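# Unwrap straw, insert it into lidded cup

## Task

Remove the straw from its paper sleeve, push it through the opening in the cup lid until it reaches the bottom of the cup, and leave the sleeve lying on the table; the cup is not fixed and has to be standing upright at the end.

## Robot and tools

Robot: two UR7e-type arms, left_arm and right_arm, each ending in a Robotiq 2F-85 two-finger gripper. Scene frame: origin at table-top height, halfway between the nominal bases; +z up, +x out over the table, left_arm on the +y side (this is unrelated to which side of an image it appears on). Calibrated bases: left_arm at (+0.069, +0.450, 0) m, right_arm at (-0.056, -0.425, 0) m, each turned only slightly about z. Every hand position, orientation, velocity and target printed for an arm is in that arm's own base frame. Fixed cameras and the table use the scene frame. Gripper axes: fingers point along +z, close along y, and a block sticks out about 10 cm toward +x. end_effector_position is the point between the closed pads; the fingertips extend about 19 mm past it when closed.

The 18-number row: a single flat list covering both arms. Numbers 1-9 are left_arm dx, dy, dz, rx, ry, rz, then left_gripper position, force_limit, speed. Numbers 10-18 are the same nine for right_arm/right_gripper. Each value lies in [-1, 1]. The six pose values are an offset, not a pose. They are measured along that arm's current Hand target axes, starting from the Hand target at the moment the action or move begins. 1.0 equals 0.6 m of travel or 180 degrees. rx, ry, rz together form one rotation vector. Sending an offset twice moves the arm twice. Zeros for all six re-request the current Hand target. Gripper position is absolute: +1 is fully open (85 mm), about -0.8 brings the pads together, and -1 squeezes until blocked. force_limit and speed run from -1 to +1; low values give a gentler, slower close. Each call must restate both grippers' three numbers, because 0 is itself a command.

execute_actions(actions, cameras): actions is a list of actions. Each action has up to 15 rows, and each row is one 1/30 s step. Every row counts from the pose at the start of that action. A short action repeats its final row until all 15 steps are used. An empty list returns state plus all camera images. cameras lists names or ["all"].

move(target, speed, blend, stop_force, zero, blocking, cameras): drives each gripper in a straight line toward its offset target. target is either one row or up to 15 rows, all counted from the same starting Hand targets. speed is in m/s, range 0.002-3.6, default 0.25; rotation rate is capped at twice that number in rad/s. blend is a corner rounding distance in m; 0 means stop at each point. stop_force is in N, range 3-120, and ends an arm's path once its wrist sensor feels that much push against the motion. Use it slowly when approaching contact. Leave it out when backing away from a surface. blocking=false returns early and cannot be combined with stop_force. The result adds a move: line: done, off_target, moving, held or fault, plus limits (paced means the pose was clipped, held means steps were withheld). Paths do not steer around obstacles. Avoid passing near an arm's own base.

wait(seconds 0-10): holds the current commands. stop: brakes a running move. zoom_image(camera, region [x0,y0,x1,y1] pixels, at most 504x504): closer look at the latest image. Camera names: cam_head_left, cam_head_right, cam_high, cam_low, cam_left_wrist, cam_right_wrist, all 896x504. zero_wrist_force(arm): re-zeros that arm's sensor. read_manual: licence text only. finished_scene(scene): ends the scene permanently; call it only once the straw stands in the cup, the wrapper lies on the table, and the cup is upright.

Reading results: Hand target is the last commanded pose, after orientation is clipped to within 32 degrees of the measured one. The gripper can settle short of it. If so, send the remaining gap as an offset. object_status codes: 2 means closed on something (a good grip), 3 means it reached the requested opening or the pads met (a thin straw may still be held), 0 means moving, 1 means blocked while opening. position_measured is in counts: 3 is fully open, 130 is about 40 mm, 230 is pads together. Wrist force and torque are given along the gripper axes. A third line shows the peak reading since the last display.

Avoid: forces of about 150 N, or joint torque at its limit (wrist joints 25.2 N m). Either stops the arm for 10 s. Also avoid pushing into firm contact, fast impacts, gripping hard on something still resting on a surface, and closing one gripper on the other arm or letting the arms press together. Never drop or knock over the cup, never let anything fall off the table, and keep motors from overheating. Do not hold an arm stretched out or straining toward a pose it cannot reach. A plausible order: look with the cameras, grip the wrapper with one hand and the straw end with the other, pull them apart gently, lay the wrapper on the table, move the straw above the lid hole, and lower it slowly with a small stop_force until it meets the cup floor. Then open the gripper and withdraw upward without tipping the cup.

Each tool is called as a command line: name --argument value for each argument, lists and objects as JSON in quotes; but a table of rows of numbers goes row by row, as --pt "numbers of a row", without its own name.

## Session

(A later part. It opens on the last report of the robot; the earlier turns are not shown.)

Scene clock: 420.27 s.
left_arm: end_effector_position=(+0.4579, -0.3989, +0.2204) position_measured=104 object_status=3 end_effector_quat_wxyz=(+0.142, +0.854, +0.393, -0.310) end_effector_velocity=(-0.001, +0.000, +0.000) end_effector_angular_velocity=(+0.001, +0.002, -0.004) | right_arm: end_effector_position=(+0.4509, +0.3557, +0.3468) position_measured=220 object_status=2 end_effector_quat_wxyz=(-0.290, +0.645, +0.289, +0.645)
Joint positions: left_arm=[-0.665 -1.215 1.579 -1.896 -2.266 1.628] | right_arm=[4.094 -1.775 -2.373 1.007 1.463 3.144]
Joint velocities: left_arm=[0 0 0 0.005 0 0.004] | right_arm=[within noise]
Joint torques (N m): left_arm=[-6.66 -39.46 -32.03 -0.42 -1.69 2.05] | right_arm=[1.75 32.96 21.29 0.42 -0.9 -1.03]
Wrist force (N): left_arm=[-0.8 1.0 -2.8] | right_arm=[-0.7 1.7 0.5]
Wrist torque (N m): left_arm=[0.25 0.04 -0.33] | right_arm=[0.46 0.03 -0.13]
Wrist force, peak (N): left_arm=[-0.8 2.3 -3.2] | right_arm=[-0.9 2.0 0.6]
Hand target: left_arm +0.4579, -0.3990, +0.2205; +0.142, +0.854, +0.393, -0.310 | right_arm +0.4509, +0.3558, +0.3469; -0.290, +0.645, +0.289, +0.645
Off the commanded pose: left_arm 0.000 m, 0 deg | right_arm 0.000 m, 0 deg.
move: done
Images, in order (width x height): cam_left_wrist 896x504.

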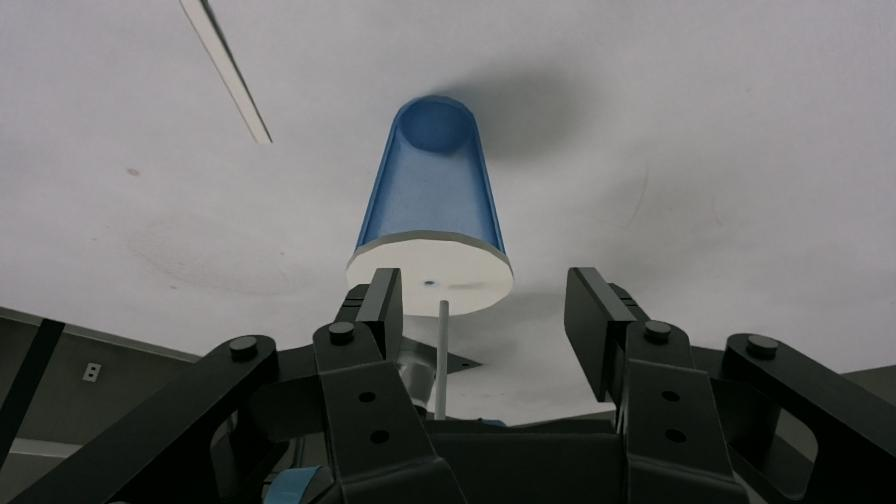

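move --target '[0,0,0,0,0,0,0.2,-0.3,-0.5,-0.01,-0.004,0.0068,0,0.0023,0.0105,-1,-0.5,-1]' --speed 0.06 --cameras '["cam_left_wrist","cam_head_left","cam_high"]'

zoom_image --camera "cam_left_wrist" --region '[370, 230, 490, 350]'

zoom_image --camera "cam_head_left" --region '[360, 260, 460, 360]'

zoom_image --camera "cam_high" --region '[340, 180, 440, 280]'

Scene clock: 480.07 s.
left_arm: end_effector_position=(+0.4579, -0.3990, +0.2205) position_measured=104 object_status=3 end_effector_quat_wxyz=(+0.142, +0.854, +0.393, -0.310) | right_arm: end_effector_position=(+0.4518, +0.3605, +0.3409) position_measured=220 object_status=2 end_effector_quat_wxyz=(-0.302, +0.648, +0.277, +0.642) end_effector_velocity=(+0.000, +0.000, +0.001) end_effector_angular_velocity=(-0.005, -0.003, +0.000)
Joint positions: left_arm=[-0.665 -1.215 1.579 -1.895 -2.266 1.628] | right_arm=[4.1 -1.805 -2.368 1.039 1.456 3.176]
Joint velocities: left_arm=[within noise] | right_arm=[0 0.004 0 -0.006 0 -0.005]
Joint torques (N m): left_arm=[-6.67 -31.43 -32.79 -2.47 -1.81 1.37] | right_arm=[-0.17 33.72 14.2 0.19 0.57 -1.64]
Wrist force (N): left_arm=[-0.8 1.3 -2.8] | right_arm=[-0.6 1.5 0.6]
Wrist torque (N m): left_arm=[0.30 0.05 -0.34] | right_arm=[0.40 0.03 -0.10]
Wrist force, peak (N): left_arm=[-1.4 1.2 -3.0] | right_arm=[-0.6 2.0 0.6]
Hand target: left_arm +0.4579, -0.3990, +0.2205; +0.142, +0.854, +0.393, -0.310 | right_arm +0.4518, +0.3604, +0.3410; -0.302, +0.648, +0.277, +0.642
Off the commanded pose: left_arm 0.000 m, 0 deg | right_arm 0.000 m, 0 deg.
move: done
Images, in order (width x height): cam_head_left 896x504, cam_high 896x504, cam_left_wrist 896x504.

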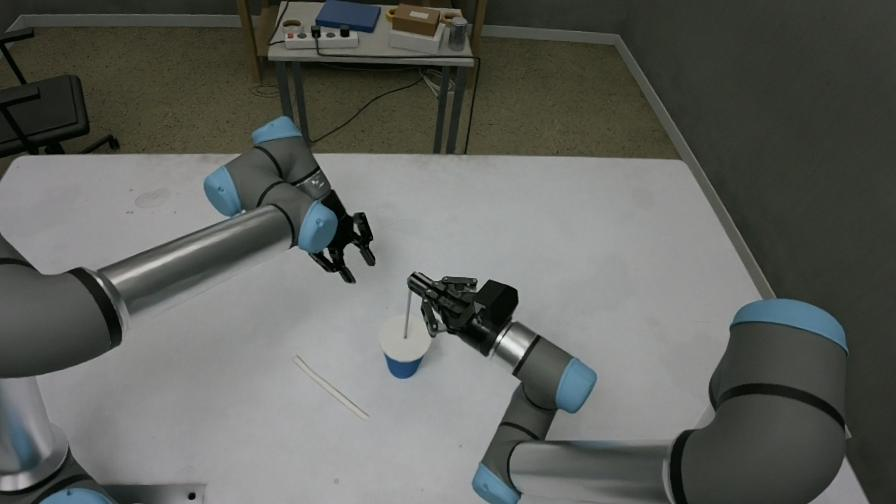

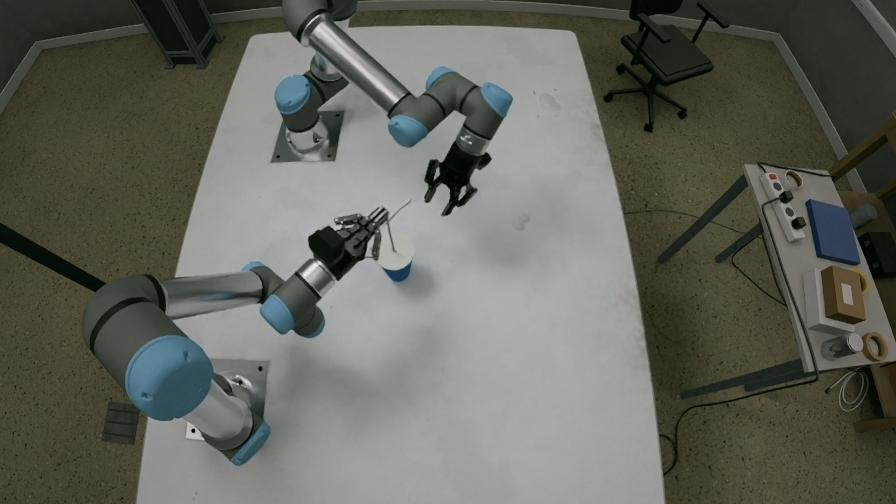

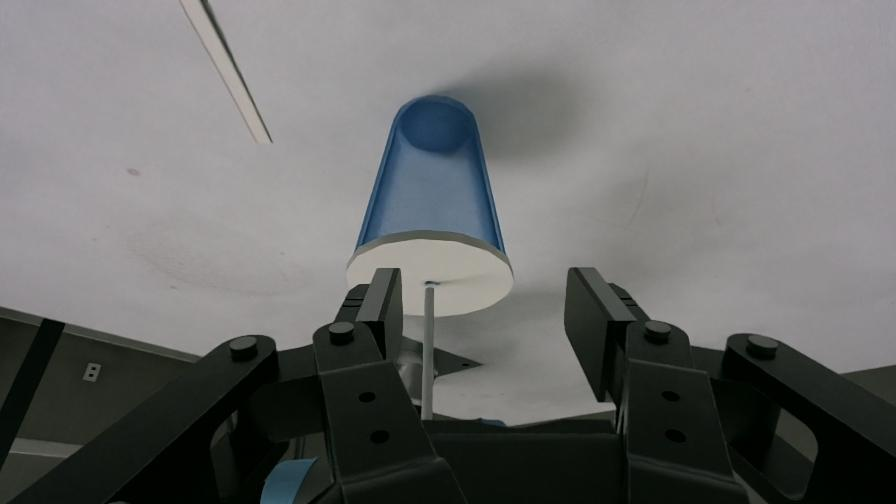

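Scaled by 4.200 from the camera's 896x504 image, which has a finer 1280x720 frame.

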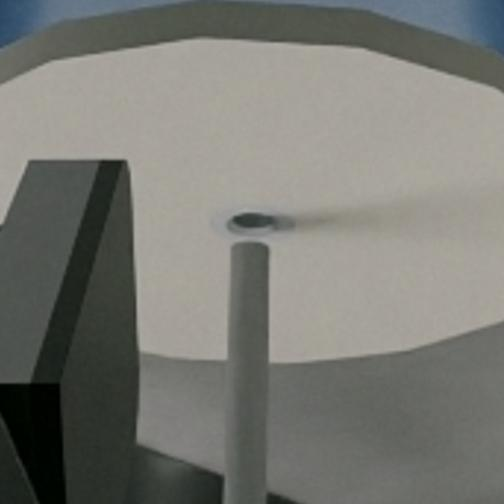

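Scaled by 5.040 from the camera's 896x504 image, which has a finer 1280x720 frame.

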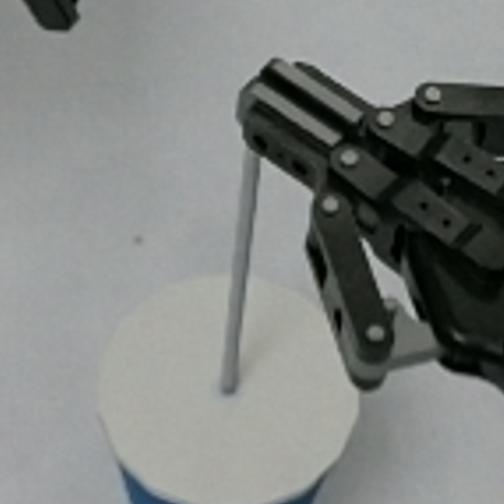

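Scaled by 5.040 from the camera's 896x504 image, which has a finer 1280x720 frame.

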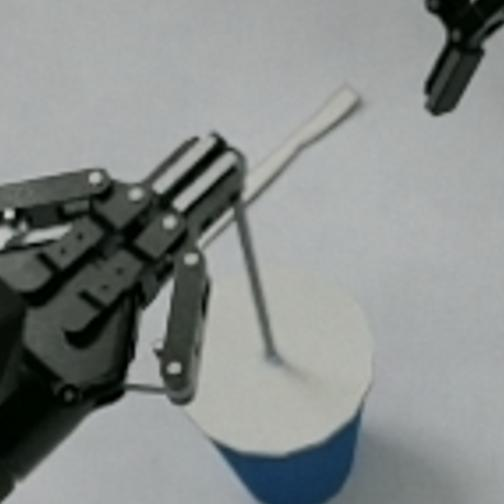

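move --target '[0,0,0,0,0,0,0.2,-0.3,-0.5,-0.025,0,0,0,0,0,-1,-0.5,-1]' --speed 0.02 --stop_force 5 --cameras '["cam_left_wrist"]'

zoom_image --camera "cam_left_wrist" --region '[400, 250, 460, 310]'

Scene clock: 498.53 s.
left_arm: end_effector_position=(+0.4579, -0.3990, +0.2205) position_measured=104 object_status=3 end_effector_quat_wxyz=(+0.142, +0.854, +0.393, -0.310) | right_arm: end_effector_position=(+0.4515, +0.3609, +0.3260) position_measured=220 object_status=2 end_effector_quat_wxyz=(-0.302, +0.648, +0.277, +0.642)
Joint positions: left_arm=[-0.665 -1.215 1.579 -1.895 -2.266 1.628] | right_arm=[4.102 -1.849 -2.377 1.092 1.454 3.176]
Joint torques (N m): left_arm=[-7.26 -38.58 -15.7 -4.36 -1.63 -1.38] | right_arm=[5.55 35.07 20.99 1.12 0.54 -1.58]
Wrist force (N): left_arm=[-0.9 1.1 -2.8] | right_arm=[-1.1 1.4 0.3]
Wrist torque (N m): left_arm=[0.27 0.06 -0.34] | right_arm=[0.39 0.00 -0.09]
Wrist force, peak (N): left_arm=[-1.1 1.1 -3.2] | right_arm=[2.7 1.4 0.7]
Hand target: left_arm +0.4579, -0.3990, +0.2205; +0.142, +0.854, +0.393, -0.310 | right_arm +0.4515, +0.3609, +0.3260; -0.302, +0.648, +0.277, +0.642
Off the commanded pose: left_arm 0.000 m, 0 deg | right_arm 0.000 m, 0 deg.
move: done
Images, in order (width x height): cam_left_wrist 896x504.

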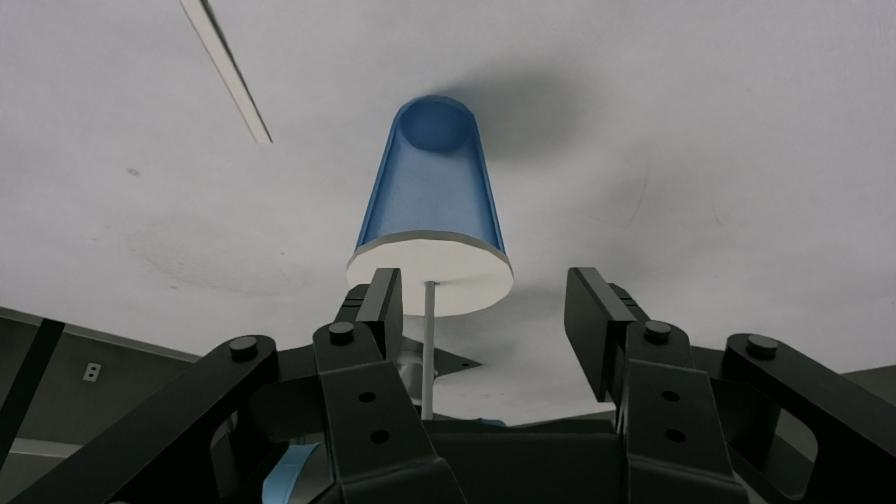

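Scaled by 8.400 from the camera's 896x504 image, which has a finer 1280x720 frame.

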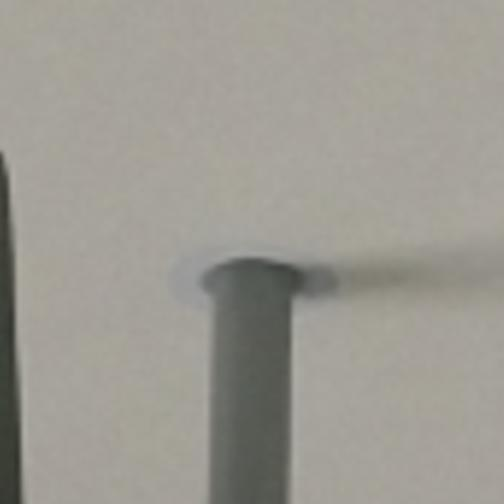

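move --target '[0,0,0,0,0,0,0.2,-0.3,-0.5,-0.213,0.0077,-0.0017,0,0,0,-1,-0.5,-1]' --speed 0.035 --stop_force 14 --cameras '["cam_left_wrist","cam_low"]'

zoom_image --camera "cam_left_wrist" --region '[320, 80, 560, 320]'

zoom_image --camera "cam_low" --region '[400, 150, 560, 270]'

Scene clock: 517.07 s.
left_arm: end_effector_position=(+0.4579, -0.3990, +0.2205) position_measured=104 object_status=3 end_effector_quat_wxyz=(+0.142, +0.854, +0.393, -0.310) | right_arm: end_effector_position=(+0.4515, +0.3607, +0.2050) position_measured=220 object_status=2 end_effector_quat_wxyz=(-0.302, +0.648, +0.277, +0.642)
Joint positions: left_arm=[-0.665 -1.215 1.579 -1.895 -2.266 1.628] | right_arm=[4.102 -2.246 -2.379 1.491 1.455 3.176]
Joint torques (N m): left_arm=[-6.63 -48.12 -14.52 -4.43 -1.23 -1.4] | right_arm=[-8.55 21.61 -3.53 4.27 -0.54 0.29]
Wrist force (N): left_arm=[-1.0 1.3 -2.8] | right_arm=[-2.0 1.5 0.5]
Wrist torque (N m): left_arm=[0.29 0.09 -0.35] | right_arm=[0.40 0.06 -0.09]
Wrist force, peak (N): left_arm=[-1.2 1.1 -3.1] | right_arm=[17.8 0.3 -0.2]
Hand target: left_arm +0.4579, -0.3990, +0.2205; +0.142, +0.854, +0.393, -0.310 | right_arm +0.4515, +0.3607, +0.2049; -0.302, +0.648, +0.277, +0.642 (not the last commanded pose)
Off the commanded pose: left_arm 0.000 m, 0 deg | right_arm 0.007 m, 0 deg.
move: contact (right_arm)
Images, in order (width x height): cam_low 896x504, cam_left_wrist 896x504.

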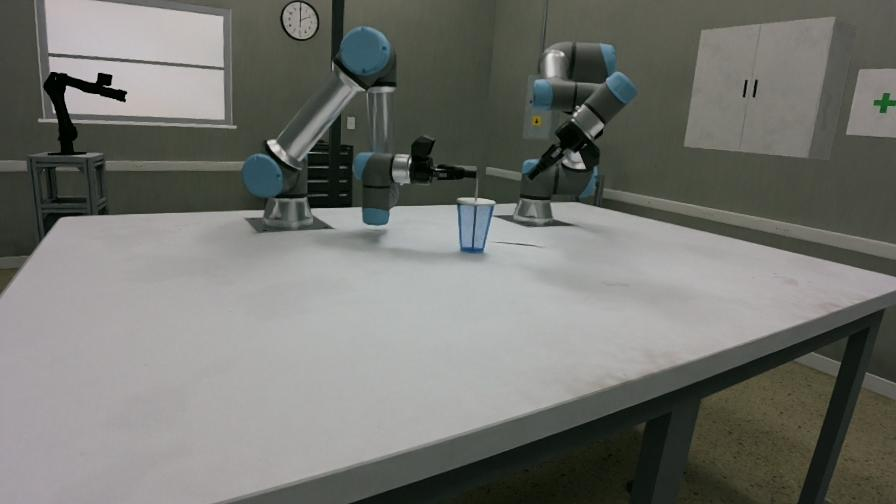

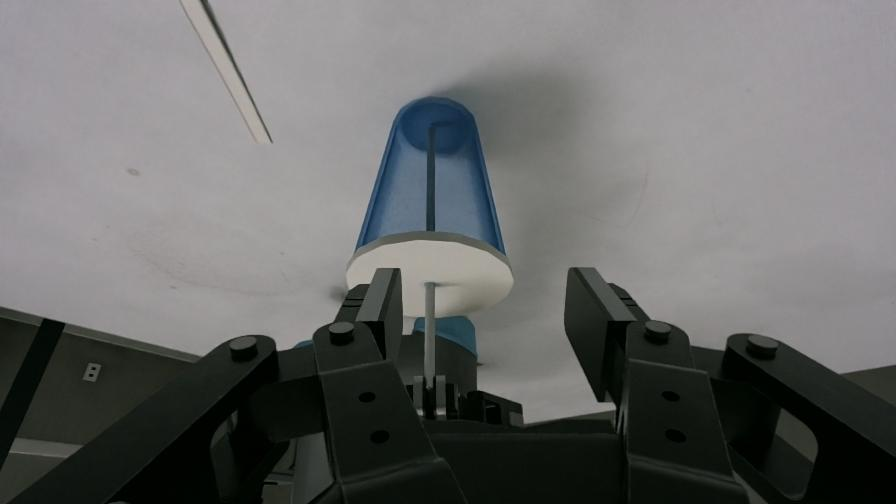

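Scaled by 2.100 from the camera's 896x504 image, which has a finer 1280x720 frame.

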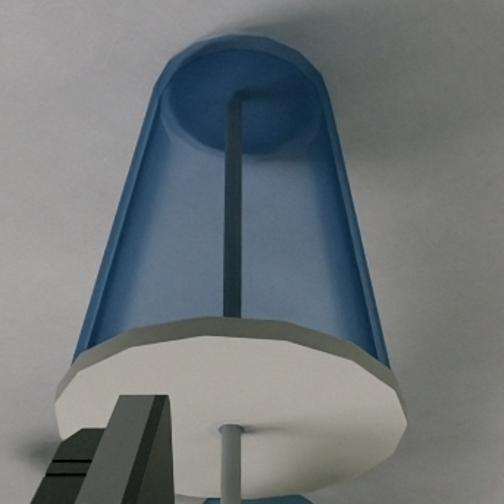

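Scaled by 3.150 from the camera's 896x504 image, which has a finer 1280x720 frame.

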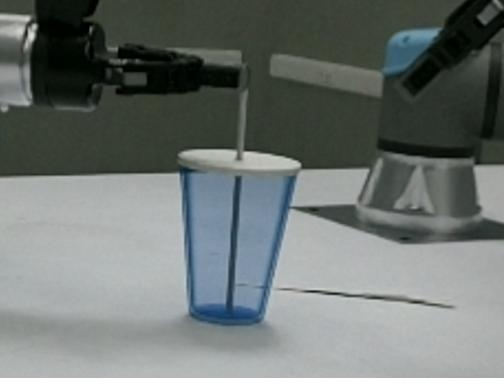

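Reached the floor. Release and retreat.

move --pt "0 0 0 0 0 0 0.2 -0.3 -0.5 0 0 0 0 0 0 0.0 -0.5 -0.5" --pt "0 0 0 0 0 0 0.2 -0.3 -0.5 0 0 -0.2 0 0 0 0.0 -0.5 -0.5" --speed '[0.05,0.18]' --cameras '["cam_left_wrist","cam_head_left","cam_low"]'

zoom_image --camera "cam_left_wrist" --region '[320, 80, 560, 320]'

Scene clock: 527.97 s.
left_arm: end_effector_position=(+0.4579, -0.3990, +0.2205) position_measured=104 object_status=3 end_effector_quat_wxyz=(+0.142, +0.854, +0.393, -0.310) | right_arm: end_effector_position=(+0.3823, +0.2823, +0.2048) position_measured=129 object_status=3 end_effector_quat_wxyz=(-0.302, +0.648, +0.278, +0.641)
Joint positions: left_arm=[-0.665 -1.215 1.579 -1.895 -2.266 1.628] | right_arm=[4.161 -2.276 -2.661 1.801 1.396 3.176]
Joint torques (N m): left_arm=[-5.93 -47.42 -15.05 -4.53 -0.86 -1.47] | right_arm=[-10.04 36.97 3.23 1.45 1.36 -1.55]
Wrist force (N): left_arm=[-1.0 1.1 -2.9] | right_arm=[0.0 1.4 0.1]
Wrist torque (N m): left_arm=[0.26 0.08 -0.35] | right_arm=[0.40 -0.01 -0.08]
Wrist force, peak (N): left_arm=[-1.1 1.3 -3.1] | right_arm=[2.5 1.4 -7.9]
Hand target: left_arm +0.4579, -0.3990, +0.2205; +0.142, +0.854, +0.393, -0.310 | right_arm +0.3823, +0.2822, +0.2049; -0.302, +0.648, +0.278, +0.642 (not the last commanded pose)
Off the commanded pose: left_arm 0.000 m, 0 deg | right_arm 0.015 m, 0 deg.
move: held (right_arm; a check stopped the path); limits=held
pose unreachable (right arm): on one or more control steps of this call, first in action 0 (counted from 0), this arm could not follow its commanded pose, so it was not sent that pose on those steps. It may still have moved: this result reports where it is.
cause: moving toward the commanded pose would bring two parts of the arm too close to each other (joints 3 (elbow) to 5 (wrist 2) lie between them).
Images, in order (width x height): cam_head_left 896x504, cam_low 896x504, cam_left_wrist 896x504.

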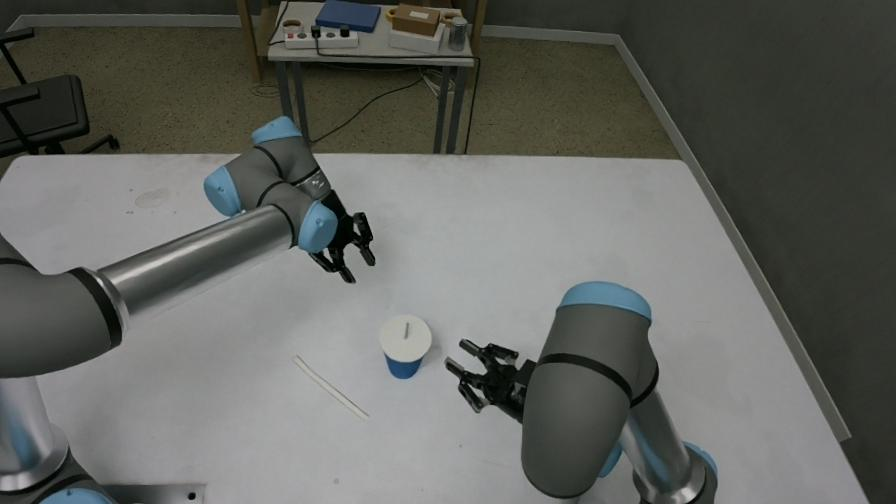

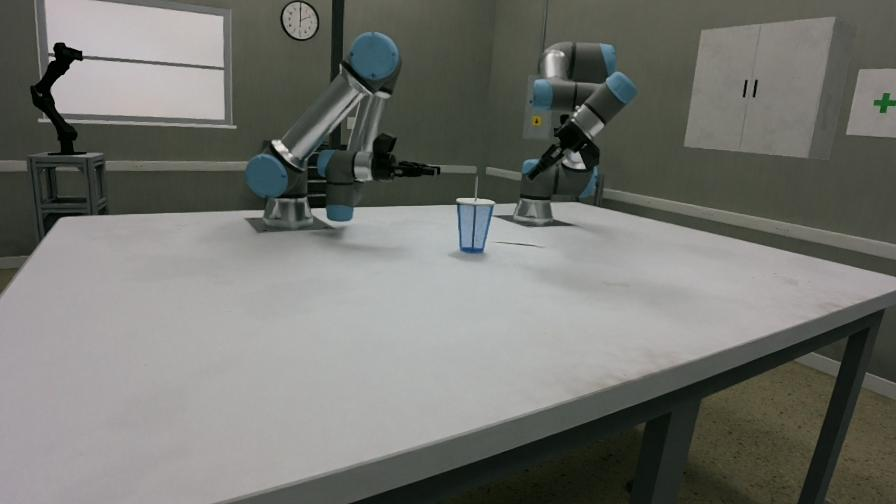

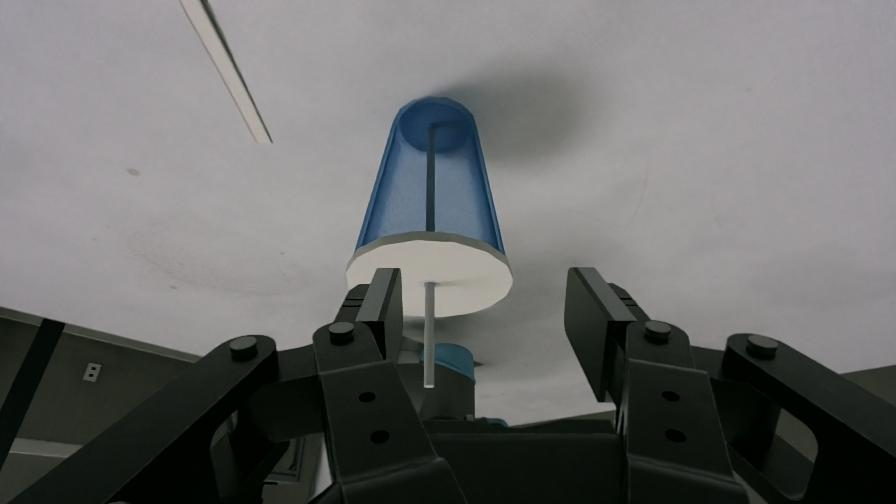

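Scaled by 2.100 from the camera's 896x504 image, which has a finer 1280x720 frame.

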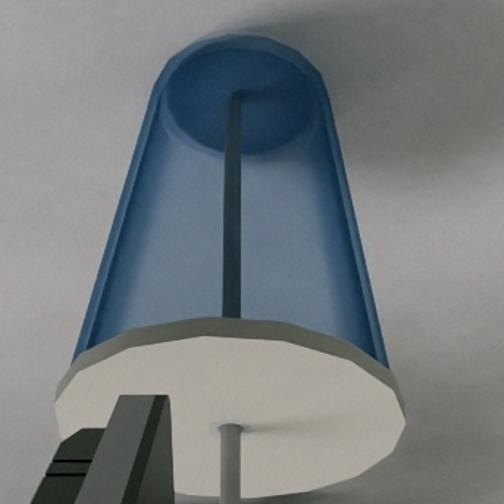

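finished_scene --scene 2

The scene is finished: the task was done.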